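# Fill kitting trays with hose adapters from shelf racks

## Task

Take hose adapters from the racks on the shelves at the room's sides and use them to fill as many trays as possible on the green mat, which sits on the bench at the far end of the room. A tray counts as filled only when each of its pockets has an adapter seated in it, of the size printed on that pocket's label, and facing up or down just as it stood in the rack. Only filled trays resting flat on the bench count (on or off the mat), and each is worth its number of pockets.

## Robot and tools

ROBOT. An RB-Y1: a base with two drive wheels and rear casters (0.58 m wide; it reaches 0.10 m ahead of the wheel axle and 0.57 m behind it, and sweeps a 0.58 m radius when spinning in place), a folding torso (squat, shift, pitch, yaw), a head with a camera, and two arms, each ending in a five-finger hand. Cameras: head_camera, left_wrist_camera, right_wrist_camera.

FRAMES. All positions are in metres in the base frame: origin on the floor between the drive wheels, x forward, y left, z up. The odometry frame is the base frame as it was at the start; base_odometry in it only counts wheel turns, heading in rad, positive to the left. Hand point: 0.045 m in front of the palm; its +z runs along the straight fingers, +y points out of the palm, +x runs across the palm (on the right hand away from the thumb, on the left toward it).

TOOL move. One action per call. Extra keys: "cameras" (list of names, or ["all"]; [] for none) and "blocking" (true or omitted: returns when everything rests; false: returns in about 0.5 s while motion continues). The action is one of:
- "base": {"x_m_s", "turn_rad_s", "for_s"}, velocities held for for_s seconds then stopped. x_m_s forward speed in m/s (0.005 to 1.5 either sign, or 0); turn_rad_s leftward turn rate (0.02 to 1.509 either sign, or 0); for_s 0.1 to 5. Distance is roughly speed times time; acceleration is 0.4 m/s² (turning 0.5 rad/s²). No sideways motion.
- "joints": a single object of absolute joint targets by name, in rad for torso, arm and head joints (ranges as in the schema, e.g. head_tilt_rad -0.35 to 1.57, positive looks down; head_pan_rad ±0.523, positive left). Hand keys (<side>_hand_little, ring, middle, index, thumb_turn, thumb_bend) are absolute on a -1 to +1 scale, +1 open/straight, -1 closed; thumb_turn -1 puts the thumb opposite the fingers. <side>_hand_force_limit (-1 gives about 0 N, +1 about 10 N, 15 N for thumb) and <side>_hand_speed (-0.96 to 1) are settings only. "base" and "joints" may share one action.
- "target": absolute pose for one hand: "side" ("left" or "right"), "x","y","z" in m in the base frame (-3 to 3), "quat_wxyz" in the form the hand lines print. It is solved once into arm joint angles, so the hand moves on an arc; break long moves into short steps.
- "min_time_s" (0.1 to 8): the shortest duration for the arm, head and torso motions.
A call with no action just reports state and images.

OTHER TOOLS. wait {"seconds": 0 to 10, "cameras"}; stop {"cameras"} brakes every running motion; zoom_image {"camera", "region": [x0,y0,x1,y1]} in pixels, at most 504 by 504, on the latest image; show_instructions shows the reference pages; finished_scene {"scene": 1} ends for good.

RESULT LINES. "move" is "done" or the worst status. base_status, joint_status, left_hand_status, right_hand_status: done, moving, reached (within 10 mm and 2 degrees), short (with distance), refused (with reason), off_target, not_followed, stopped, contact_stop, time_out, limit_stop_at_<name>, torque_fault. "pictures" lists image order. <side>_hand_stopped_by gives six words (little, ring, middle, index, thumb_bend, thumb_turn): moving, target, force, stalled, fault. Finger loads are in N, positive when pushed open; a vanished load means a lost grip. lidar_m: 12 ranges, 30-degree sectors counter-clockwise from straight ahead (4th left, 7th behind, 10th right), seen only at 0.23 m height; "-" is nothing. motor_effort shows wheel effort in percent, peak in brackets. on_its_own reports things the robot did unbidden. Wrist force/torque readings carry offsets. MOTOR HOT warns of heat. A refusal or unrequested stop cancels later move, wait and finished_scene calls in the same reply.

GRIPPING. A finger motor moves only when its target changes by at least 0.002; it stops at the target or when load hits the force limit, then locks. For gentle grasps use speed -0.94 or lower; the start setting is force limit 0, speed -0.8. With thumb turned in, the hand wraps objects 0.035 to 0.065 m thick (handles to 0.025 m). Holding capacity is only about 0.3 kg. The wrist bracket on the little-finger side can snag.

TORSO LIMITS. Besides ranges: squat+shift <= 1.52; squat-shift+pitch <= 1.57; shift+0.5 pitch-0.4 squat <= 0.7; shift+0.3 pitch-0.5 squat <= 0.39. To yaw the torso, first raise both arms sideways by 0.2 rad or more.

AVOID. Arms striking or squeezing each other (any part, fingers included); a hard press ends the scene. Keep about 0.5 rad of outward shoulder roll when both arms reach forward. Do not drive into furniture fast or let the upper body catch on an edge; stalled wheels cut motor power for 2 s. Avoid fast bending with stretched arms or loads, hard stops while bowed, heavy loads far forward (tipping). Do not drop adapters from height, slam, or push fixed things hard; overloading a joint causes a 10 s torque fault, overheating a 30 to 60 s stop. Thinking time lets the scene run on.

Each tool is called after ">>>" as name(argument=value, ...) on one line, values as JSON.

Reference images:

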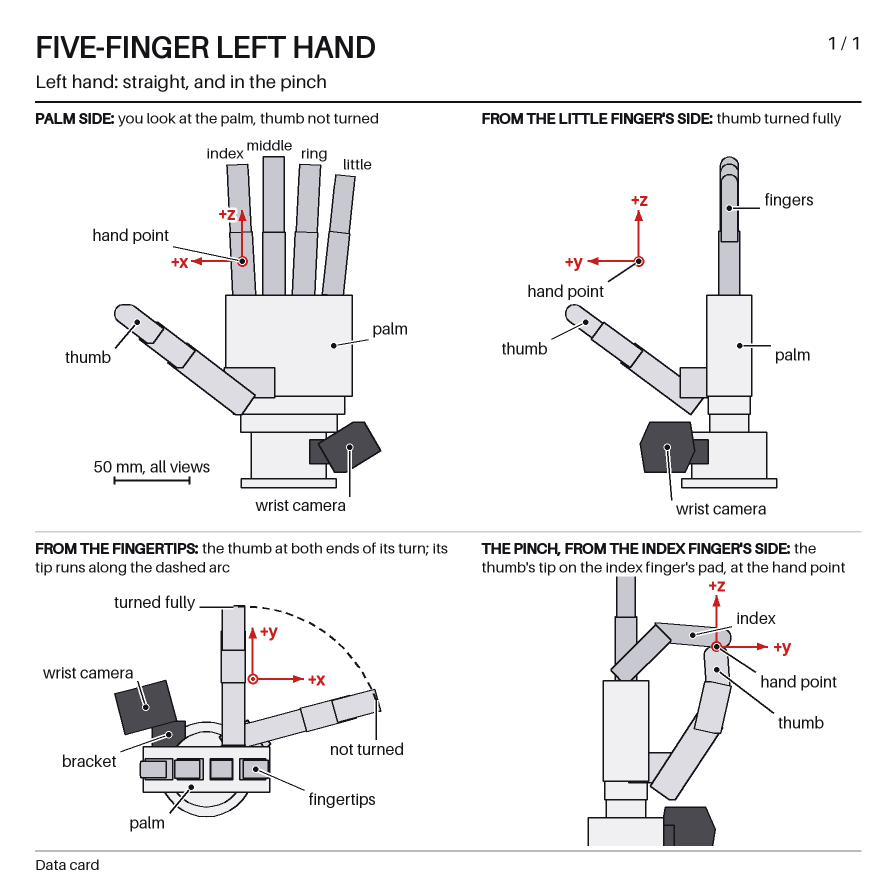

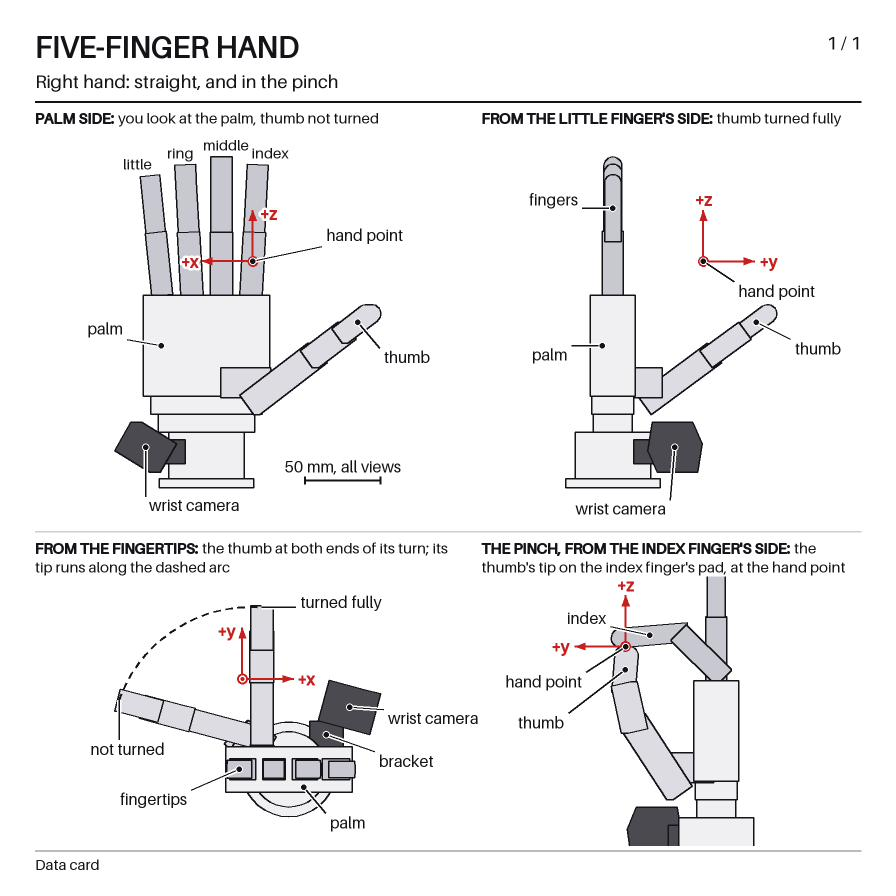

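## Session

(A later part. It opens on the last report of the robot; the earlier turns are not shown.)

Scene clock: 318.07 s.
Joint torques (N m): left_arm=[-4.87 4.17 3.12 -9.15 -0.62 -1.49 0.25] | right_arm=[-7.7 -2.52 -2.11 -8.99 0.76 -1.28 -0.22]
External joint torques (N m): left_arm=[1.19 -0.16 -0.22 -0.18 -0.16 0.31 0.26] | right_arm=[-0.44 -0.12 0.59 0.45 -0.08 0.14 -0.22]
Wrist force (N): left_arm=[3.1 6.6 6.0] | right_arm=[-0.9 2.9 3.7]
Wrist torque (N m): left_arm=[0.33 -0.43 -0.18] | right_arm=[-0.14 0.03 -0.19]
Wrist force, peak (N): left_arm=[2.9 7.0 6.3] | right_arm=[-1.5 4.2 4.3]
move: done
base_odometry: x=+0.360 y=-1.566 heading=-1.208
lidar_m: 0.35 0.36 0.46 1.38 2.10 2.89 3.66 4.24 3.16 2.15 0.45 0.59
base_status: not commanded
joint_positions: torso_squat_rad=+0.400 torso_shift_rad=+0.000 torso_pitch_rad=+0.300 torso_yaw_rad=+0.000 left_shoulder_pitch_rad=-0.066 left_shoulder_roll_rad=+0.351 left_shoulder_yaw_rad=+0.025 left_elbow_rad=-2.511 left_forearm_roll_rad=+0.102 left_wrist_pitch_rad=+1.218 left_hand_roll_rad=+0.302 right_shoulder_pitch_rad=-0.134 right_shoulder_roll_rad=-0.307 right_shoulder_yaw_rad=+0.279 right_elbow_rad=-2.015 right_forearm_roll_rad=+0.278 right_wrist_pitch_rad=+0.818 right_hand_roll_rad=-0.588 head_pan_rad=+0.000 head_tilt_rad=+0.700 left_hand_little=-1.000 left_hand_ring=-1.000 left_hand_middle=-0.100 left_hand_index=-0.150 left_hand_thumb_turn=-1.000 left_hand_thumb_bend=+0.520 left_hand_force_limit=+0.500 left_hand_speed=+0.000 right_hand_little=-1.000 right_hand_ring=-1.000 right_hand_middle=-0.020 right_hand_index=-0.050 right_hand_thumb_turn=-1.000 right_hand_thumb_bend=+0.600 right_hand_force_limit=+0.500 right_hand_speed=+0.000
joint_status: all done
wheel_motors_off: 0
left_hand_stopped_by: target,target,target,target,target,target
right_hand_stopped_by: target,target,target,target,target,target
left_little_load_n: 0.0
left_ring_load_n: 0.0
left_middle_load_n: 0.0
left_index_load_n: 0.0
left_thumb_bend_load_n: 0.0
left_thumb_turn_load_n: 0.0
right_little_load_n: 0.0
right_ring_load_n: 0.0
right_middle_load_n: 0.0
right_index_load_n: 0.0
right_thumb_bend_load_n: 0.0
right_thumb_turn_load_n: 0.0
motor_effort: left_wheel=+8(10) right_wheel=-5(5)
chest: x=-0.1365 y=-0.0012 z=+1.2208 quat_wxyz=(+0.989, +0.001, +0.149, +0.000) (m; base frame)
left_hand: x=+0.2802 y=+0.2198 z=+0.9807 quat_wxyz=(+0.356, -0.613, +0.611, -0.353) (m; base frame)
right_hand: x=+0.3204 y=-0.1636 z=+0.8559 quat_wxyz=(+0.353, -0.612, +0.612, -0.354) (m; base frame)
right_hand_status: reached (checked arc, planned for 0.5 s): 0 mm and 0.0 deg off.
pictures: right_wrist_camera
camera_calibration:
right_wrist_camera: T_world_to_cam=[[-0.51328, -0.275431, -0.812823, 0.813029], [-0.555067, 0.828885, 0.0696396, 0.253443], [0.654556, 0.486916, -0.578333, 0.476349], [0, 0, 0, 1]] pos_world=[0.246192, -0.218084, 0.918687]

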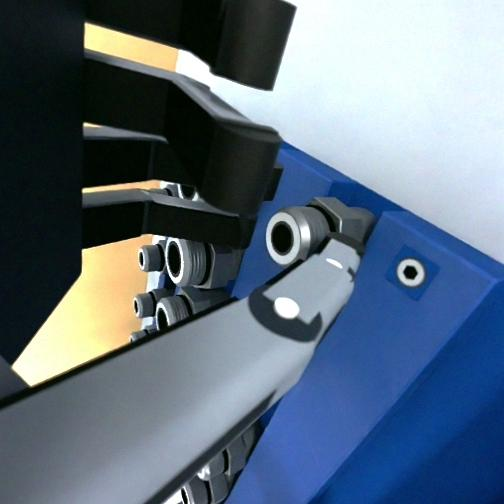

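>>> move(target={"side": "right", "x": 0.3205, "y": -0.1645, "z": 0.850, "quat_wxyz": [0.3536, -0.6124, 0.6124, -0.3536]})

>>> move(joints={"right_hand_thumb_bend": 0.52})

>>> move(joints={"right_hand_index": -0.6, "right_hand_middle": -0.6, "right_hand_speed": -0.9}, cameras=["right_wrist_camera"])

Scene clock: 319.67 s.
Joint torques (N m): left_arm=[-4.51 4.58 3.16 -9.13 -0.56 -1.45 0.12] | right_arm=[-7.7 -2.54 -2.37 -8.95 0.74 -1.34 -0.25]
External joint torques (N m): left_arm=[1.56 0.26 -0.17 -0.15 -0.1 0.35 0.13] | right_arm=[-0.47 -0.14 0.31 0.51 -0.09 0.08 -0.26]
Wrist force (N): left_arm=[2.7 6.5 5.7] | right_arm=[-0.6 3.4 4.0]
Wrist torque (N m): left_arm=[0.33 -0.39 -0.20] | right_arm=[-0.13 -0.03 -0.14]
Wrist force, peak (N): left_arm=[3.3 6.9 6.1] | right_arm=[0.0 4.8 4.4]
move: done
base_odometry: x=+0.360 y=-1.566 heading=-1.208
lidar_m: 0.35 0.37 0.46 1.38 2.10 2.90 3.67 4.23 3.16 2.14 0.46 0.59
base_status: not commanded
joint_positions: torso_squat_rad=+0.400 torso_shift_rad=+0.000 torso_pitch_rad=+0.300 torso_yaw_rad=+0.000 left_shoulder_pitch_rad=-0.066 left_shoulder_roll_rad=+0.351 left_shoulder_yaw_rad=+0.025 left_elbow_rad=-2.511 left_forearm_roll_rad=+0.102 left_wrist_pitch_rad=+1.218 left_hand_roll_rad=+0.302 right_shoulder_pitch_rad=-0.130 right_shoulder_roll_rad=-0.304 right_shoulder_yaw_rad=+0.279 right_elbow_rad=-1.994 right_forearm_roll_rad=+0.285 right_wrist_pitch_rad=+0.795 right_hand_roll_rad=-0.594 head_pan_rad=+0.000 head_tilt_rad=+0.700 left_hand_little=-1.000 left_hand_ring=-1.000 left_hand_middle=-0.100 left_hand_index=-0.150 left_hand_thumb_turn=-1.000 left_hand_thumb_bend=+0.520 left_hand_force_limit=+0.500 left_hand_speed=+0.000 right_hand_little=-1.000 right_hand_ring=-1.000 right_hand_middle=-0.020 right_hand_index=-0.050 right_hand_thumb_turn=-1.000 right_hand_thumb_bend=+0.600 right_hand_force_limit=+0.500 right_hand_speed=+0.000
joint_status: all done
wheel_motors_off: 0
left_hand_stopped_by: target,target,target,target,target,target
right_hand_stopped_by: target,target,target,target,target,target
left_little_load_n: 0.0
left_ring_load_n: 0.0
left_middle_load_n: 0.0
left_index_load_n: 0.0
left_thumb_bend_load_n: 0.0
left_thumb_turn_load_n: 0.0
right_little_load_n: 0.0
right_ring_load_n: 0.0
right_middle_load_n: 0.0
right_index_load_n: 0.0
right_thumb_bend_load_n: 0.0
right_thumb_turn_load_n: 0.0
motor_effort: left_wheel=+6(8) right_wheel=-4(5)
chest: x=-0.1365 y=-0.0012 z=+1.2208 quat_wxyz=(+0.989, +0.001, +0.149, +0.000) (m; base frame)
left_hand: x=+0.2802 y=+0.2198 z=+0.9807 quat_wxyz=(+0.356, -0.613, +0.611, -0.353) (m; base frame)
right_hand: x=+0.3203 y=-0.1646 z=+0.8500 quat_wxyz=(+0.353, -0.613, +0.612, -0.353) (m; base frame)
right_hand_status: reached (checked arc, planned for 0.2 s): 0 mm and 0.0 deg off.
pictures: none

Scene clock: 320.20 s.
Joint torques (N m): left_arm=[-4.68 4.37 3.09 -8.99 -0.49 -1.44 0.07] | right_arm=[-7.74 -2.71 -2.69 -8.81 0.81 -1.29 -0.1]
External joint torques (N m): left_arm=[1.38 0.04 -0.25 -0.02 -0.03 0.36 0.07] | right_arm=[-0.51 -0.32 0 0.65 -0.01 0.13 -0.11]
Wrist force (N): left_arm=[3.0 6.6 5.9] | right_arm=[-0.2 3.5 4.4]
Wrist torque (N m): left_arm=[0.35 -0.43 -0.20] | right_arm=[-0.13 -0.10 -0.15]
Wrist force, peak (N): left_arm=[3.3 6.9 6.3] | right_arm=[-1.0 4.0 4.2]
move: done
base_odometry: x=+0.360 y=-1.566 heading=-1.208
lidar_m: 0.35 0.37 0.46 1.37 2.09 2.89 3.67 4.24 3.15 2.16 0.45 0.59
base_status: not commanded
joint_positions: torso_squat_rad=+0.400 torso_shift_rad=+0.000 torso_pitch_rad=+0.300 torso_yaw_rad=+0.000 left_shoulder_pitch_rad=-0.066 left_shoulder_roll_rad=+0.351 left_shoulder_yaw_rad=+0.025 left_elbow_rad=-2.511 left_forearm_roll_rad=+0.102 left_wrist_pitch_rad=+1.218 left_hand_roll_rad=+0.302 right_shoulder_pitch_rad=-0.130 right_shoulder_roll_rad=-0.304 right_shoulder_yaw_rad=+0.279 right_elbow_rad=-1.994 right_forearm_roll_rad=+0.285 right_wrist_pitch_rad=+0.795 right_hand_roll_rad=-0.594 head_pan_rad=+0.000 head_tilt_rad=+0.700 left_hand_little=-1.000 left_hand_ring=-1.000 left_hand_middle=-0.100 left_hand_index=-0.150 left_hand_thumb_turn=-1.000 left_hand_thumb_bend=+0.520 left_hand_force_limit=+0.500 left_hand_speed=+0.000 right_hand_little=-1.000 right_hand_ring=-1.000 right_hand_middle=-0.020 right_hand_index=-0.050 right_hand_thumb_turn=-1.000 right_hand_thumb_bend=+0.520 right_hand_force_limit=+0.500 right_hand_speed=+0.000
joint_status: all done
wheel_motors_off: 0
left_hand_stopped_by: target,target,target,target,target,target
right_hand_stopped_by: target,target,target,target,target,target
left_little_load_n: 0.5
left_ring_load_n: 0.0
left_middle_load_n: 0.0
left_index_load_n: 0.0
left_thumb_bend_load_n: 0.0
left_thumb_turn_load_n: 0.0
right_little_load_n: 0.0
right_ring_load_n: 0.0
right_middle_load_n: 0.0
right_index_load_n: 0.0
right_thumb_bend_load_n: 0.5
right_thumb_turn_load_n: 0.0
motor_effort: left_wheel=+6(8) right_wheel=-4(4)
chest: x=-0.1365 y=-0.0012 z=+1.2208 quat_wxyz=(+0.989, +0.001, +0.149, +0.000) (m; base frame)
left_hand: x=+0.2802 y=+0.2198 z=+0.9807 quat_wxyz=(+0.356, -0.613, +0.611, -0.353) (m; base frame)
right_hand: x=+0.3203 y=-0.1646 z=+0.8500 quat_wxyz=(+0.353, -0.613, +0.612, -0.353) (m; base frame)
pictures: none

Scene clock: 322.47 s.
Joint torques (N m): left_arm=[-4.54 4.1 3.14 -9.14 -0.61 -1.45 0.08] | right_arm=[-7.63 -2.56 -2.38 -8.35 0.6 -1.31 -0.27]
External joint torques (N m): left_arm=[1.52 -0.23 -0.2 -0.17 -0.15 0.35 0.09] | right_arm=[-0.41 -0.16 0.3 1.11 -0.22 0.11 -0.28]
Wrist force (N): left_arm=[3.1 6.8 5.9] | right_arm=[-1.1 1.1 1.5]
Wrist torque (N m): left_arm=[0.39 -0.44 -0.20] | right_arm=[-0.17 0.00 -0.21]
Wrist force, peak (N): left_arm=[3.1 6.9 6.2] | right_arm=[-1.2 3.5 4.8]
move: off_target
base_odometry: x=+0.360 y=-1.566 heading=-1.208
lidar_m: 0.34 0.37 0.46 1.38 2.10 2.91 3.68 4.23 3.16 2.15 0.45 0.60
base_status: not commanded
joint_positions: torso_squat_rad=+0.400 torso_shift_rad=+0.000 torso_pitch_rad=+0.300 torso_yaw_rad=+0.000 left_shoulder_pitch_rad=-0.066 left_shoulder_roll_rad=+0.351 left_shoulder_yaw_rad=+0.025 left_elbow_rad=-2.511 left_forearm_roll_rad=+0.102 left_wrist_pitch_rad=+1.218 left_hand_roll_rad=+0.302 right_shoulder_pitch_rad=-0.130 right_shoulder_roll_rad=-0.304 right_shoulder_yaw_rad=+0.279 right_elbow_rad=-1.994 right_forearm_roll_rad=+0.285 right_wrist_pitch_rad=+0.795 right_hand_roll_rad=-0.594 head_pan_rad=+0.000 head_tilt_rad=+0.700 left_hand_little=-1.000 left_hand_ring=-1.000 left_hand_middle=-0.100 left_hand_index=-0.150 left_hand_thumb_turn=-1.000 left_hand_thumb_bend=+0.520 left_hand_force_limit=+0.500 left_hand_speed=+0.000 right_hand_little=-1.000 right_hand_ring=-1.000 right_hand_middle=-0.202 right_hand_index=-0.205 right_hand_thumb_turn=-1.000 right_hand_thumb_bend=+0.524 right_hand_force_limit=+0.500 right_hand_speed=-0.900
joint_status: right_hand_middle off_target (ended at -0.202, target -0.600); right_hand_index off_target (ended at -0.205, target -0.600); the others done
wheel_motors_off: 0
left_hand_stopped_by: target,target,target,target,target,target
right_hand_stopped_by: target,target,force,force,target,target
left_little_load_n: 0.0
left_ring_load_n: 0.0
left_middle_load_n: 0.0
left_index_load_n: 0.0
left_thumb_bend_load_n: 0.0
left_thumb_turn_load_n: 0.0
right_little_load_n: 0.0
right_ring_load_n: 0.0
right_middle_load_n: 9.0
right_index_load_n: 5.0
right_thumb_bend_load_n: 12.0
right_thumb_turn_load_n: 3.5
motor_effort: left_wheel=+5(9) right_wheel=-3(6)
chest: x=-0.1365 y=-0.0012 z=+1.2208 quat_wxyz=(+0.989, +0.001, +0.149, +0.000) (m; base frame)
left_hand: x=+0.2802 y=+0.2198 z=+0.9807 quat_wxyz=(+0.356, -0.613, +0.611, -0.353) (m; base frame)
right_hand: x=+0.3203 y=-0.1645 z=+0.8501 quat_wxyz=(+0.353, -0.613, +0.612, -0.353) (m; base frame)
pictures: right_wrist_camera
camera_calibration:
right_wrist_camera: T_world_to_cam=[[-0.5134, -0.27548, -0.812731, 0.807949], [-0.555173, 0.828803, 0.0697741, 0.254422], [0.654372, 0.487028, -0.578447, 0.473672], [0, 0, 0, 1]] pos_world=[0.246092, -0.218984, 0.912887]

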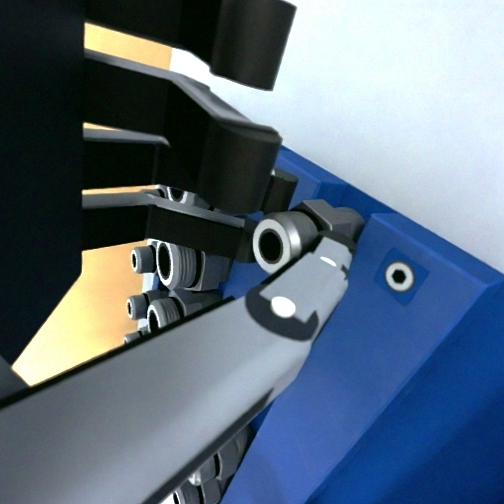

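>>> move(target={"side": "right", "x": 0.3205, "y": -0.1645, "z": 0.92, "quat_wxyz": [0.3536, -0.6124, 0.6124, -0.3536]}, cameras=["right_wrist_camera", "head_camera"])

Scene clock: 323.57 s.
Joint torques (N m): left_arm=[-4.34 4 3.16 -9.2 -0.45 -1.49 0.07] | right_arm=[-8.35 -4.2 -3.26 -8.68 0.93 -1.75 -0.09]
External joint torques (N m): left_arm=[1.72 -0.32 -0.17 -0.23 0.01 0.31 0.07] | right_arm=[-0.65 -1.33 -0.23 0.34 0.06 -0.26 -0.1]
Wrist force (N): left_arm=[2.7 6.8 5.9] | right_arm=[-0.2 4.5 5.7]
Wrist torque (N m): left_arm=[0.37 -0.38 -0.22] | right_arm=[-0.13 -0.15 0.06]
Wrist force, peak (N): left_arm=[2.9 7.1 6.1] | right_arm=[0.2 6.5 4.2]
move: done
base_odometry: x=+0.360 y=-1.566 heading=-1.208
lidar_m: 0.35 0.37 0.46 1.38 2.09 2.89 3.67 4.23 3.17 2.15 0.45 0.59
base_status: not commanded
joint_positions: torso_squat_rad=+0.400 torso_shift_rad=+0.000 torso_pitch_rad=+0.300 torso_yaw_rad=+0.000 left_shoulder_pitch_rad=-0.066 left_shoulder_roll_rad=+0.351 left_shoulder_yaw_rad=+0.025 left_elbow_rad=-2.511 left_forearm_roll_rad=+0.102 left_wrist_pitch_rad=+1.218 left_hand_roll_rad=+0.302 right_shoulder_pitch_rad=-0.182 right_shoulder_roll_rad=-0.341 right_shoulder_yaw_rad=+0.248 right_elbow_rad=-2.220 right_forearm_roll_rad=+0.182 right_wrist_pitch_rad=+1.049 right_hand_roll_rad=-0.517 head_pan_rad=+0.000 head_tilt_rad=+0.700 left_hand_little=-1.000 left_hand_ring=-1.000 left_hand_middle=-0.100 left_hand_index=-0.150 left_hand_thumb_turn=-1.000 left_hand_thumb_bend=+0.520 left_hand_force_limit=+0.500 left_hand_speed=+0.000 right_hand_little=-1.000 right_hand_ring=-1.000 right_hand_middle=-0.202 right_hand_index=-0.205 right_hand_thumb_turn=-1.000 right_hand_thumb_bend=+0.524 right_hand_force_limit=+0.500 right_hand_speed=-0.900
joint_status: all done
wheel_motors_off: 0
left_hand_stopped_by: target,target,target,target,target,target
right_hand_stopped_by: target,target,force,force,target,target
left_little_load_n: 0.0
left_ring_load_n: 0.0
left_middle_load_n: 0.0
left_index_load_n: 0.0
left_thumb_bend_load_n: 0.0
left_thumb_turn_load_n: 0.0
right_little_load_n: 0.0
right_ring_load_n: 0.0
right_middle_load_n: 8.0
right_index_load_n: 4.5
right_thumb_bend_load_n: 12.5
right_thumb_turn_load_n: 3.5
motor_effort: left_wheel=+5(9) right_wheel=-4(5)
chest: x=-0.1365 y=-0.0012 z=+1.2208 quat_wxyz=(+0.989, +0.001, +0.149, +0.000) (m; base frame)
left_hand: x=+0.2802 y=+0.2198 z=+0.9807 quat_wxyz=(+0.356, -0.613, +0.611, -0.353) (m; base frame)
right_hand: x=+0.3200 y=-0.1638 z=+0.9193 quat_wxyz=(+0.356, -0.612, +0.611, -0.355) (m; base frame)
right_hand_status: reached (checked arc, planned for 0.5 s): 1 mm and 0.3 deg off.
pictures: head_camera, right_wrist_camera
camera_calibration:
head_camera: T_world_to_cam=[[-0.0229616, -0.999723, 0.00525953, -0.00843373], [-0.852477, 0.0168308, -0.522494, 0.749429], [0.522261, -0.0164809, -0.852627, 1.17459], [0, 0, 0, 1]] pos_world=[0.0252357, -0.00168658, 1.3931]
right_wrist_camera: T_world_to_cam=[[-0.508241, -0.275976, -0.815799, 0.865371], [-0.556986, 0.827818, 0.0669594, 0.251776], [0.656854, 0.488421, -0.574446, 0.509348], [0, 0, 0, 1]] pos_world=[0.245485, -0.21838, 0.981703]

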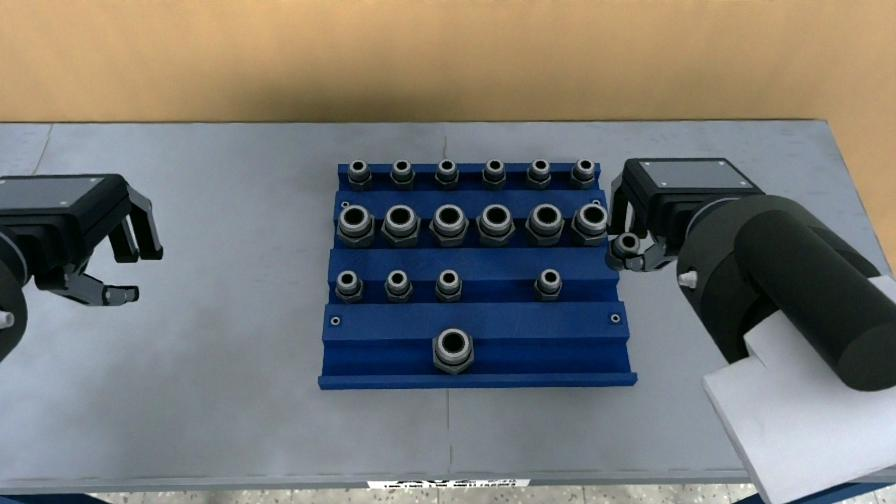

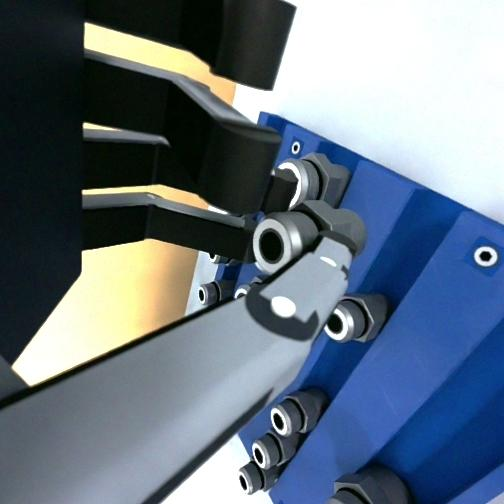

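>>> move(joints={"left_hand_index": -0.05, "left_hand_middle": -0.02, "left_hand_thumb_bend": 0.6})

>>> move(target={"side": "left", "x": 0.3331, "y": 0.0753, "z": 0.91, "quat_wxyz": [0.3536, -0.6124, 0.6124, -0.3536]})

>>> move(target={"side": "left", "x": 0.3331, "y": 0.0753, "z": 0.862, "quat_wxyz": [0.3536, -0.6124, 0.6124, -0.3536]}, cameras=["left_wrist_camera", "head_camera"])

Scene clock: 324.67 s.
Joint torques (N m): left_arm=[-5.38 4.1 2.79 -9.07 -0.43 -1.58 -0.03] | right_arm=[-8.52 -3.9 -3.29 -8.67 0.96 -1.69 -0.08]
External joint torques (N m): left_arm=[0.68 -0.23 -0.54 -0.1 0.03 0.22 -0.02] | right_arm=[-0.82 -1.03 -0.26 0.35 0.09 -0.2 -0.08]
Wrist force (N): left_arm=[3.2 6.6 5.8] | right_arm=[-0.6 4.2 5.3]
Wrist torque (N m): left_arm=[0.37 -0.48 -0.18] | right_arm=[-0.13 -0.09 -0.02]
Wrist force, peak (N): left_arm=[3.1 7.0 6.1] | right_arm=[-0.6 4.2 5.3]
move: done
base_odometry: x=+0.360 y=-1.566 heading=-1.208
lidar_m: 0.35 0.37 0.46 1.37 2.10 2.88 3.68 4.23 3.16 2.14 0.45 0.59
base_status: not commanded
joint_positions: torso_squat_rad=+0.400 torso_shift_rad=+0.000 torso_pitch_rad=+0.300 torso_yaw_rad=+0.000 left_shoulder_pitch_rad=-0.066 left_shoulder_roll_rad=+0.351 left_shoulder_yaw_rad=+0.025 left_elbow_rad=-2.511 left_forearm_roll_rad=+0.102 left_wrist_pitch_rad=+1.218 left_hand_roll_rad=+0.302 right_shoulder_pitch_rad=-0.182 right_shoulder_roll_rad=-0.341 right_shoulder_yaw_rad=+0.248 right_elbow_rad=-2.220 right_forearm_roll_rad=+0.182 right_wrist_pitch_rad=+1.049 right_hand_roll_rad=-0.517 head_pan_rad=+0.000 head_tilt_rad=+0.700 left_hand_little=-1.000 left_hand_ring=-1.000 left_hand_middle=-0.020 left_hand_index=-0.050 left_hand_thumb_turn=-1.000 left_hand_thumb_bend=+0.600 left_hand_force_limit=+0.500 left_hand_speed=+0.000 right_hand_little=-1.000 right_hand_ring=-1.000 right_hand_middle=-0.202 right_hand_index=-0.205 right_hand_thumb_turn=-1.000 right_hand_thumb_bend=+0.524 right_hand_force_limit=+0.500 right_hand_speed=-0.900
joint_status: all done
wheel_motors_off: 0
left_hand_stopped_by: target,target,target,target,target,target
right_hand_stopped_by: target,target,force,force,target,target
left_little_load_n: 0.0
left_ring_load_n: 0.0
left_middle_load_n: 0.0
left_index_load_n: 0.0
left_thumb_bend_load_n: 0.0
left_thumb_turn_load_n: 0.0
right_little_load_n: 0.0
right_ring_load_n: 0.0
right_middle_load_n: 8.0
right_index_load_n: 4.5
right_thumb_bend_load_n: 12.5
right_thumb_turn_load_n: 3.5
motor_effort: left_wheel=+6(9) right_wheel=-4(5)
chest: x=-0.1365 y=-0.0012 z=+1.2208 quat_wxyz=(+0.989, +0.001, +0.149, +0.000) (m; base frame)
left_hand: x=+0.2802 y=+0.2198 z=+0.9807 quat_wxyz=(+0.356, -0.613, +0.611, -0.353) (m; base frame)
right_hand: x=+0.3200 y=-0.1638 z=+0.9193 quat_wxyz=(+0.356, -0.612, +0.611, -0.355) (m; base frame)
pictures: none

Scene clock: 325.80 s.
Joint torques (N m): left_arm=[-7.77 -1.79 -0.13 -9.79 -0.52 -1.26 0.14] | right_arm=[-8.36 -4.51 -3.45 -8.91 0.89 -1.55 -0.08]
External joint torques (N m): left_arm=[2.13 1.51 0.21 0.55 0.06 0.45 0.15] | right_arm=[-0.66 -1.64 -0.42 0.11 0.02 -0.06 -0.09]
Wrist force (N): left_arm=[3.2 6.6 5.9] | right_arm=[-0.7 3.9 4.4]
Wrist torque (N m): left_arm=[0.33 -0.47 -0.19] | right_arm=[-0.11 0.01 -0.01]
Wrist force, peak (N): left_arm=[3.0 7.4 7.0] | right_arm=[-1.0 4.3 5.3]
move: done
base_odometry: x=+0.360 y=-1.566 heading=-1.208
lidar_m: 0.35 0.37 0.46 1.39 2.10 2.90 3.67 4.24 3.17 2.15 0.46 0.60
base_status: not commanded
joint_positions: torso_squat_rad=+0.400 torso_shift_rad=+0.000 torso_pitch_rad=+0.300 torso_yaw_rad=+0.000 left_shoulder_pitch_rad=-0.255 left_shoulder_roll_rad=+0.001 left_shoulder_yaw_rad=-0.335 left_elbow_rad=-2.059 left_forearm_roll_rad=-0.444 left_wrist_pitch_rad=+1.035 left_hand_roll_rad=+0.429 right_shoulder_pitch_rad=-0.182 right_shoulder_roll_rad=-0.341 right_shoulder_yaw_rad=+0.248 right_elbow_rad=-2.220 right_forearm_roll_rad=+0.182 right_wrist_pitch_rad=+1.049 right_hand_roll_rad=-0.517 head_pan_rad=+0.000 head_tilt_rad=+0.700 left_hand_little=-1.000 left_hand_ring=-1.000 left_hand_middle=-0.020 left_hand_index=-0.050 left_hand_thumb_turn=-1.000 left_hand_thumb_bend=+0.600 left_hand_force_limit=+0.500 left_hand_speed=+0.000 right_hand_little=-1.000 right_hand_ring=-1.000 right_hand_middle=-0.202 right_hand_index=-0.205 right_hand_thumb_turn=-1.000 right_hand_thumb_bend=+0.524 right_hand_force_limit=+0.500 right_hand_speed=-0.900
joint_status: all done
wheel_motors_off: 0
left_hand_stopped_by: target,target,target,target,target,target
right_hand_stopped_by: target,target,force,force,target,target
left_little_load_n: 0.0
left_ring_load_n: 0.0
left_middle_load_n: 0.0
left_index_load_n: 0.0
left_thumb_bend_load_n: 0.0
left_thumb_turn_load_n: 0.0
right_little_load_n: 0.0
right_ring_load_n: 0.0
right_middle_load_n: 7.5
right_index_load_n: 4.0
right_thumb_bend_load_n: 12.5
right_thumb_turn_load_n: 3.5
motor_effort: left_wheel=+8(10) right_wheel=-4(5)
chest: x=-0.1365 y=-0.0012 z=+1.2208 quat_wxyz=(+0.989, +0.001, +0.149, +0.000) (m; base frame)
left_hand: x=+0.3331 y=+0.0751 z=+0.9103 quat_wxyz=(+0.354, -0.612, +0.612, -0.354) (m; base frame)
left_hand_status: reached (checked arc, planned for 0.8 s): 0 mm and 0.0 deg off.
right_hand: x=+0.3200 y=-0.1638 z=+0.9193 quat_wxyz=(+0.356, -0.612, +0.611, -0.355) (m; base frame)
pictures: none

Scene clock: 326.60 s.
Joint torques (N m): left_arm=[-8.03 -2.41 -0.97 -10.68 -0.97 -1.09 -0.02] | right_arm=[-8.19 -4.55 -3.4 -8.75 0.88 -1.61 -0.01]
External joint torques (N m): left_arm=[1.49 0.9 -0.63 -0.01 -0.36 0.55 -0.01] | right_arm=[-0.49 -1.68 -0.37 0.27 0.01 -0.12 -0.02]
Wrist force (N): left_arm=[2.9 6.8 6.1] | right_arm=[-0.9 4.4 4.6]
Wrist torque (N m): left_arm=[0.36 -0.40 -0.21] | right_arm=[-0.10 0.02 -0.01]
Wrist force, peak (N): left_arm=[3.3 7.8 6.6] | right_arm=[-0.9 4.3 5.3]
move: done
base_odometry: x=+0.360 y=-1.566 heading=-1.208
lidar_m: 0.34 0.37 0.47 1.37 2.11 2.90 3.68 4.24 3.15 2.16 0.45 0.59
base_status: not commanded
joint_positions: torso_squat_rad=+0.400 torso_shift_rad=+0.000 torso_pitch_rad=+0.300 torso_yaw_rad=+0.000 left_shoulder_pitch_rad=-0.214 left_shoulder_roll_rad=+0.011 left_shoulder_yaw_rad=-0.340 left_elbow_rad=-1.912 left_forearm_roll_rad=-0.495 left_wrist_pitch_rad=+0.864 left_hand_roll_rad=+0.521 right_shoulder_pitch_rad=-0.182 right_shoulder_roll_rad=-0.341 right_shoulder_yaw_rad=+0.248 right_elbow_rad=-2.220 right_forearm_roll_rad=+0.182 right_wrist_pitch_rad=+1.049 right_hand_roll_rad=-0.517 head_pan_rad=+0.000 head_tilt_rad=+0.700 left_hand_little=-1.000 left_hand_ring=-1.000 left_hand_middle=-0.020 left_hand_index=-0.050 left_hand_thumb_turn=-1.000 left_hand_thumb_bend=+0.600 left_hand_force_limit=+0.500 left_hand_speed=+0.000 right_hand_little=-1.000 right_hand_ring=-1.000 right_hand_middle=-0.202 right_hand_index=-0.205 right_hand_thumb_turn=-1.000 right_hand_thumb_bend=+0.524 right_hand_force_limit=+0.500 right_hand_speed=-0.900
joint_status: all done
wheel_motors_off: 0
left_hand_stopped_by: target,target,target,target,target,target
right_hand_stopped_by: target,target,force,force,target,target
left_little_load_n: 0.5
left_ring_load_n: 0.0
left_middle_load_n: 0.0
left_index_load_n: 0.0
left_thumb_bend_load_n: 0.0
left_thumb_turn_load_n: 0.0
right_little_load_n: 0.0
right_ring_load_n: 0.0
right_middle_load_n: 8.0
right_index_load_n: 4.5
right_thumb_bend_load_n: 12.5
right_thumb_turn_load_n: 3.5
motor_effort: left_wheel=+8(8) right_wheel=-5(5)
chest: x=-0.1365 y=-0.0012 z=+1.2208 quat_wxyz=(+0.989, +0.001, +0.149, +0.000) (m; base frame)
left_hand: x=+0.3325 y=+0.0751 z=+0.8625 quat_wxyz=(+0.353, -0.612, +0.613, -0.354) (m; base frame)
left_hand_status: reached (checked arc, planned for 0.4 s): 1 mm and 0.1 deg off.
right_hand: x=+0.3200 y=-0.1638 z=+0.9193 quat_wxyz=(+0.356, -0.612, +0.611, -0.355) (m; base frame)
pictures: head_camera, left_wrist_camera
camera_calibration:
head_camera: T_world_to_cam=[[-0.0229616, -0.999723, 0.00525953, -0.00843373], [-0.852477, 0.0168308, -0.522494, 0.749429], [0.522261, -0.0164809, -0.852627, 1.17459], [0, 0, 0, 1]] pos_world=[0.0252357, -0.00168658, 1.3931]
left_wrist_camera: T_world_to_cam=[[0.491466, -0.221332, 0.842303, -0.870343], [-0.534744, -0.840071, 0.0912661, 0.161981], [0.687394, -0.495271, -0.531222, 0.376677], [0, 0, 0, 1]] pos_world=[0.255437, 0.129998, 0.918408]

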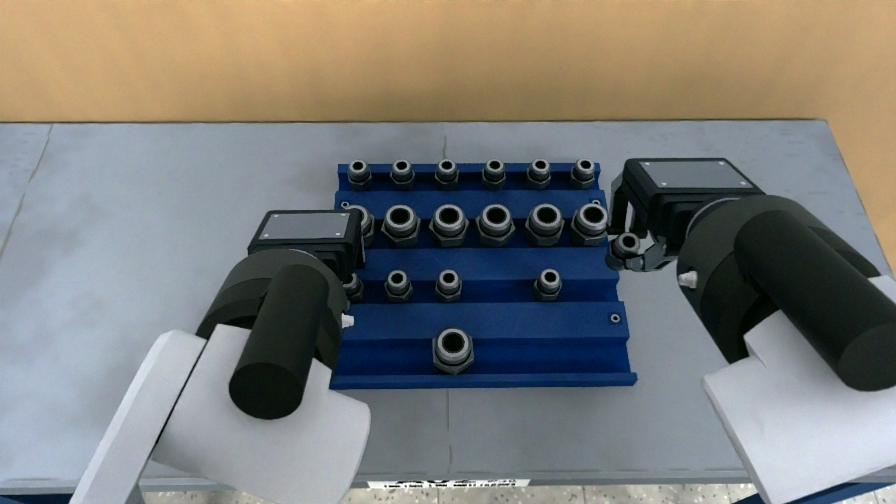

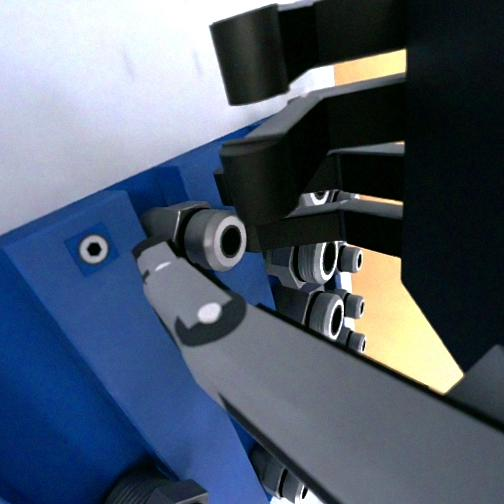

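>>> move(target={"side": "left", "x": 0.3331, "y": 0.0750, "z": 0.860, "quat_wxyz": [0.3536, -0.6124, 0.6124, -0.3536]})

>>> move(joints={"left_hand_thumb_bend": 0.52})

>>> move(joints={"left_hand_index": -0.6, "left_hand_middle": -0.6, "left_hand_speed": -0.9}, cameras=["left_wrist_camera"])

Scene clock: 327.37 s.
Joint torques (N m): left_arm=[-7.76 -2.94 -0.4 -10.31 -0.82 -1.36 0.02] | right_arm=[-8.42 -4.29 -3.37 -8.83 0.89 -1.65 -0.03]
External joint torques (N m): left_arm=[1.77 0.42 -0.02 0.36 -0.21 0.27 0.03] | right_arm=[-0.72 -1.42 -0.34 0.19 0.02 -0.16 -0.03]
Wrist force (N): left_arm=[3.0 6.7 6.0] | right_arm=[-0.2 4.3 4.3]
Wrist torque (N m): left_arm=[0.34 -0.41 -0.18] | right_arm=[-0.09 -0.07 0.04]
Wrist force, peak (N): left_arm=[2.5 7.1 6.6] | right_arm=[-1.0 4.9 4.8]
move: done
base_odometry: x=+0.360 y=-1.566 heading=-1.208
lidar_m: 0.35 0.37 0.46 1.37 2.10 2.91 3.67 4.24 3.16 2.16 0.45 0.59
base_status: not commanded
joint_positions: torso_squat_rad=+0.400 torso_shift_rad=+0.000 torso_pitch_rad=+0.300 torso_yaw_rad=+0.000 left_shoulder_pitch_rad=-0.214 left_shoulder_roll_rad=+0.008 left_shoulder_yaw_rad=-0.339 left_elbow_rad=-1.901 left_forearm_roll_rad=-0.503 left_wrist_pitch_rad=+0.854 left_hand_roll_rad=+0.528 right_shoulder_pitch_rad=-0.182 right_shoulder_roll_rad=-0.341 right_shoulder_yaw_rad=+0.248 right_elbow_rad=-2.220 right_forearm_roll_rad=+0.182 right_wrist_pitch_rad=+1.049 right_hand_roll_rad=-0.517 head_pan_rad=+0.000 head_tilt_rad=+0.700 left_hand_little=-1.000 left_hand_ring=-1.000 left_hand_middle=-0.020 left_hand_index=-0.050 left_hand_thumb_turn=-1.000 left_hand_thumb_bend=+0.600 left_hand_force_limit=+0.500 left_hand_speed=+0.000 right_hand_little=-1.000 right_hand_ring=-1.000 right_hand_middle=-0.202 right_hand_index=-0.205 right_hand_thumb_turn=-1.000 right_hand_thumb_bend=+0.524 right_hand_force_limit=+0.500 right_hand_speed=-0.900
joint_status: all done
wheel_motors_off: 0
left_hand_stopped_by: target,target,target,target,target,target
right_hand_stopped_by: target,target,force,force,target,target
left_little_load_n: 0.0
left_ring_load_n: 0.0
left_middle_load_n: 0.0
left_index_load_n: 0.0
left_thumb_bend_load_n: 0.0
left_thumb_turn_load_n: 0.0
right_little_load_n: 0.0
right_ring_load_n: 0.0
right_middle_load_n: 7.5
right_index_load_n: 4.5
right_thumb_bend_load_n: 12.5
right_thumb_turn_load_n: 3.5
motor_effort: left_wheel=+6(11) right_wheel=-4(5)
chest: x=-0.1365 y=-0.0012 z=+1.2208 quat_wxyz=(+0.989, +0.001, +0.149, +0.000) (m; base frame)
left_hand: x=+0.3331 y=+0.0749 z=+0.8602 quat_wxyz=(+0.354, -0.612, +0.612, -0.354) (m; base frame)
left_hand_status: reached (checked arc, planned for 0.1 s): 0 mm and 0.0 deg off.
right_hand: x=+0.3200 y=-0.1638 z=+0.9193 quat_wxyz=(+0.356, -0.612, +0.611, -0.355) (m; base frame)
pictures: none

Scene clock: 327.90 s.
Joint torques (N m): left_arm=[-7.75 -2.43 0.04 -10.35 -0.71 -1.51 -0.09] | right_arm=[-8.56 -3.85 -3.52 -8.79 1.06 -1.64 -0.15]
External joint torques (N m): left_arm=[1.78 0.93 0.42 0.33 -0.1 0.12 -0.08] | right_arm=[-0.86 -0.99 -0.49 0.23 0.19 -0.15 -0.16]
Wrist force (N): left_arm=[3.1 7.0 5.7] | right_arm=[-0.5 4.0 4.3]
Wrist torque (N m): left_arm=[0.38 -0.44 -0.20] | right_arm=[-0.13 -0.03 -0.01]
Wrist force, peak (N): left_arm=[3.0 6.9 6.1] | right_arm=[-0.8 4.9 4.8]
move: done
base_odometry: x=+0.360 y=-1.566 heading=-1.208
lidar_m: 0.34 0.36 0.46 1.38 2.10 2.90 3.67 4.23 3.17 2.15 0.45 0.60
base_status: not commanded
joint_positions: torso_squat_rad=+0.400 torso_shift_rad=+0.000 torso_pitch_rad=+0.300 torso_yaw_rad=+0.000 left_shoulder_pitch_rad=-0.214 left_shoulder_roll_rad=+0.008 left_shoulder_yaw_rad=-0.339 left_elbow_rad=-1.901 left_forearm_roll_rad=-0.503 left_wrist_pitch_rad=+0.854 left_hand_roll_rad=+0.528 right_shoulder_pitch_rad=-0.182 right_shoulder_roll_rad=-0.341 right_shoulder_yaw_rad=+0.248 right_elbow_rad=-2.220 right_forearm_roll_rad=+0.182 right_wrist_pitch_rad=+1.049 right_hand_roll_rad=-0.517 head_pan_rad=+0.000 head_tilt_rad=+0.700 left_hand_little=-1.000 left_hand_ring=-1.000 left_hand_middle=-0.020 left_hand_index=-0.050 left_hand_thumb_turn=-1.000 left_hand_thumb_bend=+0.520 left_hand_force_limit=+0.500 left_hand_speed=+0.000 right_hand_little=-1.000 right_hand_ring=-1.000 right_hand_middle=-0.202 right_hand_index=-0.205 right_hand_thumb_turn=-1.000 right_hand_thumb_bend=+0.524 right_hand_force_limit=+0.500 right_hand_speed=-0.900
joint_status: all done
wheel_motors_off: 0
left_hand_stopped_by: target,target,target,target,target,target
right_hand_stopped_by: target,target,force,force,target,target
left_little_load_n: 0.0
left_ring_load_n: 0.0
left_middle_load_n: 0.0
left_index_load_n: 0.0
left_thumb_bend_load_n: 0.0
left_thumb_turn_load_n: 0.0
right_little_load_n: 0.0
right_ring_load_n: 0.0
right_middle_load_n: 8.0
right_index_load_n: 4.5
right_thumb_bend_load_n: 12.5
right_thumb_turn_load_n: 3.5
motor_effort: left_wheel=+7(9) right_wheel=-4(5)
chest: x=-0.1365 y=-0.0012 z=+1.2208 quat_wxyz=(+0.989, +0.001, +0.149, +0.000) (m; base frame)
left_hand: x=+0.3331 y=+0.0749 z=+0.8602 quat_wxyz=(+0.354, -0.612, +0.612, -0.354) (m; base frame)
right_hand: x=+0.3200 y=-0.1638 z=+0.9193 quat_wxyz=(+0.356, -0.612, +0.611, -0.355) (m; base frame)
pictures: none

Scene clock: 330.17 s.
Joint torques (N m): left_arm=[-7.94 -3.5 -0.42 -9.58 -0.64 -1.16 0.1] | right_arm=[-8.41 -4.19 -3.23 -8.83 0.95 -1.62 -0.16]
External joint torques (N m): left_arm=[1.59 -0.14 -0.05 1.09 -0.03 0.47 0.11] | right_arm=[-0.72 -1.33 -0.2 0.19 0.08 -0.13 -0.17]
Wrist force (N): left_arm=[1.9 3.5 2.5] | right_arm=[-1.0 4.7 4.8]
Wrist torque (N m): left_arm=[0.24 -0.45 -0.13] | right_arm=[0.00 0.03 -0.03]
Wrist force, peak (N): left_arm=[3.4 6.9 5.9] | right_arm=[-0.5 4.5 5.4]
move: off_target
base_odometry: x=+0.360 y=-1.566 heading=-1.208
lidar_m: 0.35 0.37 0.46 1.37 2.09 2.89 3.67 4.23 3.17 2.14 0.45 0.59
base_status: not commanded
joint_positions: torso_squat_rad=+0.400 torso_shift_rad=+0.000 torso_pitch_rad=+0.300 torso_yaw_rad=+0.000 left_shoulder_pitch_rad=-0.214 left_shoulder_roll_rad=+0.008 left_shoulder_yaw_rad=-0.339 left_elbow_rad=-1.901 left_forearm_roll_rad=-0.503 left_wrist_pitch_rad=+0.854 left_hand_roll_rad=+0.528 right_shoulder_pitch_rad=-0.182 right_shoulder_roll_rad=-0.341 right_shoulder_yaw_rad=+0.248 right_elbow_rad=-2.220 right_forearm_roll_rad=+0.182 right_wrist_pitch_rad=+1.049 right_hand_roll_rad=-0.517 head_pan_rad=+0.000 head_tilt_rad=+0.700 left_hand_little=-1.000 left_hand_ring=-1.000 left_hand_middle=-0.157 left_hand_index=-0.197 left_hand_thumb_turn=-1.000 left_hand_thumb_bend=+0.523 left_hand_force_limit=+0.500 left_hand_speed=-0.900 right_hand_little=-1.000 right_hand_ring=-1.000 right_hand_middle=-0.202 right_hand_index=-0.205 right_hand_thumb_turn=-1.000 right_hand_thumb_bend=+0.524 right_hand_force_limit=+0.500 right_hand_speed=-0.900
joint_status: left_hand_middle off_target (ended at -0.157, target -0.600); left_hand_index off_target (ended at -0.197, target -0.600); the others done
wheel_motors_off: 0
left_hand_stopped_by: target,target,force,force,target,target
right_hand_stopped_by: target,target,force,force,target,target
left_little_load_n: 0.0
left_ring_load_n: 0.0
left_middle_load_n: 7.5
left_index_load_n: 7.5
left_thumb_bend_load_n: 9.5
left_thumb_turn_load_n: 0.0
right_little_load_n: 0.0
right_ring_load_n: 0.0
right_middle_load_n: 7.5
right_index_load_n: 4.5
right_thumb_bend_load_n: 12.5
right_thumb_turn_load_n: 3.5
motor_effort: left_wheel=+8(10) right_wheel=-5(5)
chest: x=-0.1365 y=-0.0012 z=+1.2208 quat_wxyz=(+0.989, +0.001, +0.149, +0.000) (m; base frame)
left_hand: x=+0.3332 y=+0.0749 z=+0.8603 quat_wxyz=(+0.354, -0.612, +0.612, -0.354) (m; base frame)
right_hand: x=+0.3200 y=-0.1638 z=+0.9193 quat_wxyz=(+0.356, -0.612, +0.611, -0.355) (m; base frame)
pictures: left_wrist_camera
camera_calibration:
left_wrist_camera: T_world_to_cam=[[0.490541, -0.220761, 0.842991, -0.869105], [-0.533404, -0.841044, 0.0901391, 0.163037], [0.689093, -0.493872, -0.530322, 0.373461], [0, 0, 0, 1]] pos_world=[0.255947, 0.129698, 0.916006]

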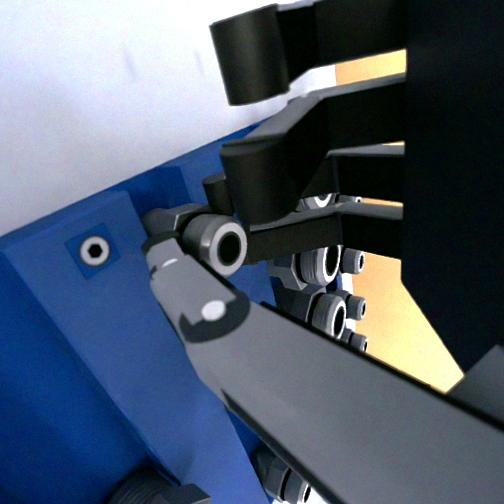

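>>> move(target={"side": "left", "x": 0.3331, "y": 0.0750, "z": 0.93, "quat_wxyz": [0.3536, -0.6124, 0.6124, -0.3536]})

>>> move(base={"x_m_s": -0.35, "for_s": 1.2}, joints={"torso_squat_rad": 0.1, "left_shoulder_pitch_rad": -0.066, "left_shoulder_roll_rad": 0.351, "left_shoulder_yaw_rad": 0.025, "left_elbow_rad": -2.511, "left_forearm_roll_rad": 0.102, "left_wrist_pitch_rad": 1.218, "left_hand_roll_rad": 0.302, "right_shoulder_pitch_rad": -0.073, "right_shoulder_roll_rad": -0.509, "right_shoulder_yaw_rad": 0.052, "right_elbow_rad": -2.513, "right_forearm_roll_rad": -0.069, "right_wrist_pitch_rad": 1.21, "right_hand_roll_rad": -0.483}, min_time_s=1.3, cameras=["left_wrist_camera", "right_wrist_camera"])

Scene clock: 331.50 s.
Joint torques (N m): left_arm=[-9.04 -3.19 -0.31 -10.54 -0.68 -1.81 0.26] | right_arm=[-8.57 -4.14 -3.41 -8.99 0.87 -1.55 -0.13]
External joint torques (N m): left_arm=[1.03 0.08 -0.04 -0.42 -0.1 -0.07 0.27] | right_arm=[-0.87 -1.27 -0.38 0.03 0 -0.05 -0.14]
Wrist force (N): left_arm=[2.9 7.7 6.8] | right_arm=[-0.8 4.2 4.5]
Wrist torque (N m): left_arm=[0.34 -0.40 -0.41] | right_arm=[-0.10 0.00 -0.04]
Wrist force, peak (N): left_arm=[3.2 8.5 7.1] | right_arm=[-0.2 4.8 5.0]
move: done
base_odometry: x=+0.360 y=-1.566 heading=-1.208
lidar_m: 0.35 0.37 0.46 1.36 2.10 2.91 3.67 4.24 3.16 2.15 0.45 0.59
base_status: not commanded
joint_positions: torso_squat_rad=+0.400 torso_shift_rad=+0.000 torso_pitch_rad=+0.300 torso_yaw_rad=+0.000 left_shoulder_pitch_rad=-0.278 left_shoulder_roll_rad=+0.000 left_shoulder_yaw_rad=-0.337 left_elbow_rad=-2.112 left_forearm_roll_rad=-0.433 left_wrist_pitch_rad=+1.102 left_hand_roll_rad=+0.406 right_shoulder_pitch_rad=-0.182 right_shoulder_roll_rad=-0.341 right_shoulder_yaw_rad=+0.248 right_elbow_rad=-2.220 right_forearm_roll_rad=+0.182 right_wrist_pitch_rad=+1.049 right_hand_roll_rad=-0.517 head_pan_rad=+0.000 head_tilt_rad=+0.700 left_hand_little=-1.000 left_hand_ring=-1.000 left_hand_middle=-0.157 left_hand_index=-0.197 left_hand_thumb_turn=-1.000 left_hand_thumb_bend=+0.523 left_hand_force_limit=+0.500 left_hand_speed=-0.900 right_hand_little=-1.000 right_hand_ring=-1.000 right_hand_middle=-0.202 right_hand_index=-0.205 right_hand_thumb_turn=-1.000 right_hand_thumb_bend=+0.524 right_hand_force_limit=+0.500 right_hand_speed=-0.900
joint_status: all done
wheel_motors_off: 0
left_hand_stopped_by: target,target,force,force,target,target
right_hand_stopped_by: target,target,force,force,target,target
left_little_load_n: 0.0
left_ring_load_n: 0.0
left_middle_load_n: 0.5
left_index_load_n: 9.0
left_thumb_bend_load_n: 8.0
left_thumb_turn_load_n: -0.5
right_little_load_n: 0.0
right_ring_load_n: 0.0
right_middle_load_n: 7.5
right_index_load_n: 4.5
right_thumb_bend_load_n: 12.5
right_thumb_turn_load_n: 4.0
motor_effort: left_wheel=+7(10) right_wheel=-4(5)
chest: x=-0.1365 y=-0.0012 z=+1.2208 quat_wxyz=(+0.989, +0.001, +0.149, +0.000) (m; base frame)
left_hand: x=+0.3329 y=+0.0743 z=+0.9295 quat_wxyz=(+0.355, -0.611, +0.612, -0.355) (m; base frame)
left_hand_status: reached (checked arc, planned for 0.5 s): 1 mm and 0.3 deg off.
right_hand: x=+0.3200 y=-0.1638 z=+0.9193 quat_wxyz=(+0.356, -0.612, +0.611, -0.355) (m; base frame)
pictures: none

Scene clock: 334.37 s.
Joint torques (N m): left_arm=[-5.29 5.54 4.48 -10.08 -0.48 -1.68 -0.2] | right_arm=[-6.42 -7.9 -4.98 -7.56 0.89 -1.56 0.13]
External joint torques (N m): left_arm=[0.78 1.22 1.15 -1.1 -0.02 0.12 -0.19] | right_arm=[-0.95 -2.22 -0.75 0.28 0.01 -0.05 0.12]
Wrist force (N): left_arm=[2.9 7.5 6.8] | right_arm=[-0.6 4.3 5.2]
Wrist torque (N m): left_arm=[0.34 -0.37 -0.39] | right_arm=[-0.14 -0.07 0.02]
Wrist force, peak (N): left_arm=[3.6 7.8 7.3] | right_arm=[-0.5 4.3 5.9]
move: done
base_odometry: x=+0.211 y=-1.174 heading=-1.207
lidar_m: 0.77 0.72 1.12 2.02 2.10 2.89 3.25 3.79 3.16 3.05 1.38 0.71
base_status: done (sent for 1.2 of 1.2 s)
joint_positions: torso_squat_rad=+0.100 torso_shift_rad=+0.000 torso_pitch_rad=+0.300 torso_yaw_rad=+0.000 left_shoulder_pitch_rad=-0.066 left_shoulder_roll_rad=+0.351 left_shoulder_yaw_rad=+0.025 left_elbow_rad=-2.511 left_forearm_roll_rad=+0.102 left_wrist_pitch_rad=+1.218 left_hand_roll_rad=+0.302 right_shoulder_pitch_rad=-0.073 right_shoulder_roll_rad=-0.509 right_shoulder_yaw_rad=+0.052 right_elbow_rad=-2.513 right_forearm_roll_rad=-0.069 right_wrist_pitch_rad=+1.210 right_hand_roll_rad=-0.483 head_pan_rad=+0.000 head_tilt_rad=+0.700 left_hand_little=-1.000 left_hand_ring=-1.000 left_hand_middle=-0.157 left_hand_index=-0.197 left_hand_thumb_turn=-1.000 left_hand_thumb_bend=+0.523 left_hand_force_limit=+0.500 left_hand_speed=-0.900 right_hand_little=-1.000 right_hand_ring=-1.000 right_hand_middle=-0.202 right_hand_index=-0.205 right_hand_thumb_turn=-1.000 right_hand_thumb_bend=+0.524 right_hand_force_limit=+0.500 right_hand_speed=-0.900
joint_status: all done
wheel_motors_off: 0
left_hand_stopped_by: target,target,force,force,target,target
right_hand_stopped_by: target,target,force,force,target,target
left_little_load_n: 0.0
left_ring_load_n: 0.0
left_middle_load_n: 0.5
left_index_load_n: 9.0
left_thumb_bend_load_n: 7.5
left_thumb_turn_load_n: -0.5
right_little_load_n: 0.0
right_ring_load_n: 0.0
right_middle_load_n: 8.0
right_index_load_n: 4.5
right_thumb_bend_load_n: 12.5
right_thumb_turn_load_n: 3.5
motor_effort: left_wheel=+10(43) right_wheel=-7(21)
chest: x=-0.1366 y=-0.0012 z=+1.2726 quat_wxyz=(+0.989, +0.001, +0.149, +0.000) (m; base frame)
left_hand: x=+0.2801 y=+0.2195 z=+1.0324 quat_wxyz=(+0.356, -0.613, +0.611, -0.353) (m; base frame)
right_hand: x=+0.2799 y=-0.2191 z=+1.0318 quat_wxyz=(+0.353, -0.611, +0.613, -0.355) (m; base frame)
pictures: left_wrist_camera, right_wrist_camera
camera_calibration:
left_wrist_camera: T_world_to_cam=[[0.489833, -0.221267, 0.84327, -0.956284], [-0.530107, -0.843497, 0.0865986, 0.244101], [0.692134, -0.489442, -0.530468, 0.571071], [0, 0, 0, 1]] pos_world=[0.202561, 0.27381, 1.0882]
right_wrist_camera: T_world_to_cam=[[-0.512261, -0.275223, -0.813536, 0.920407], [-0.55282, 0.830594, 0.067102, 0.267093], [0.657251, 0.484113, -0.57763, 0.629524], [0, 0, 0, 1]] pos_world=[0.205388, -0.27329, 1.09449]

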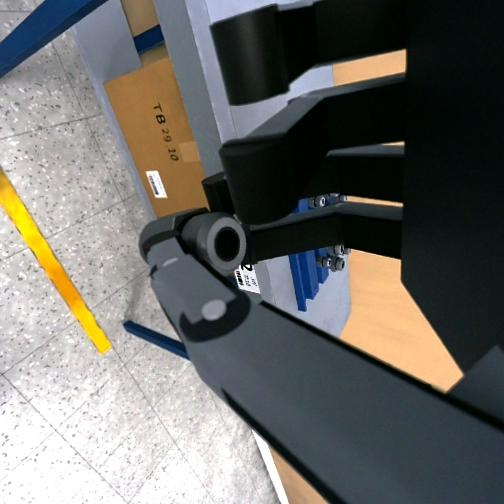

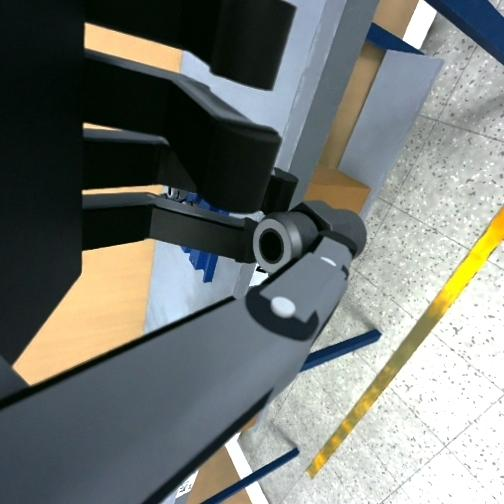

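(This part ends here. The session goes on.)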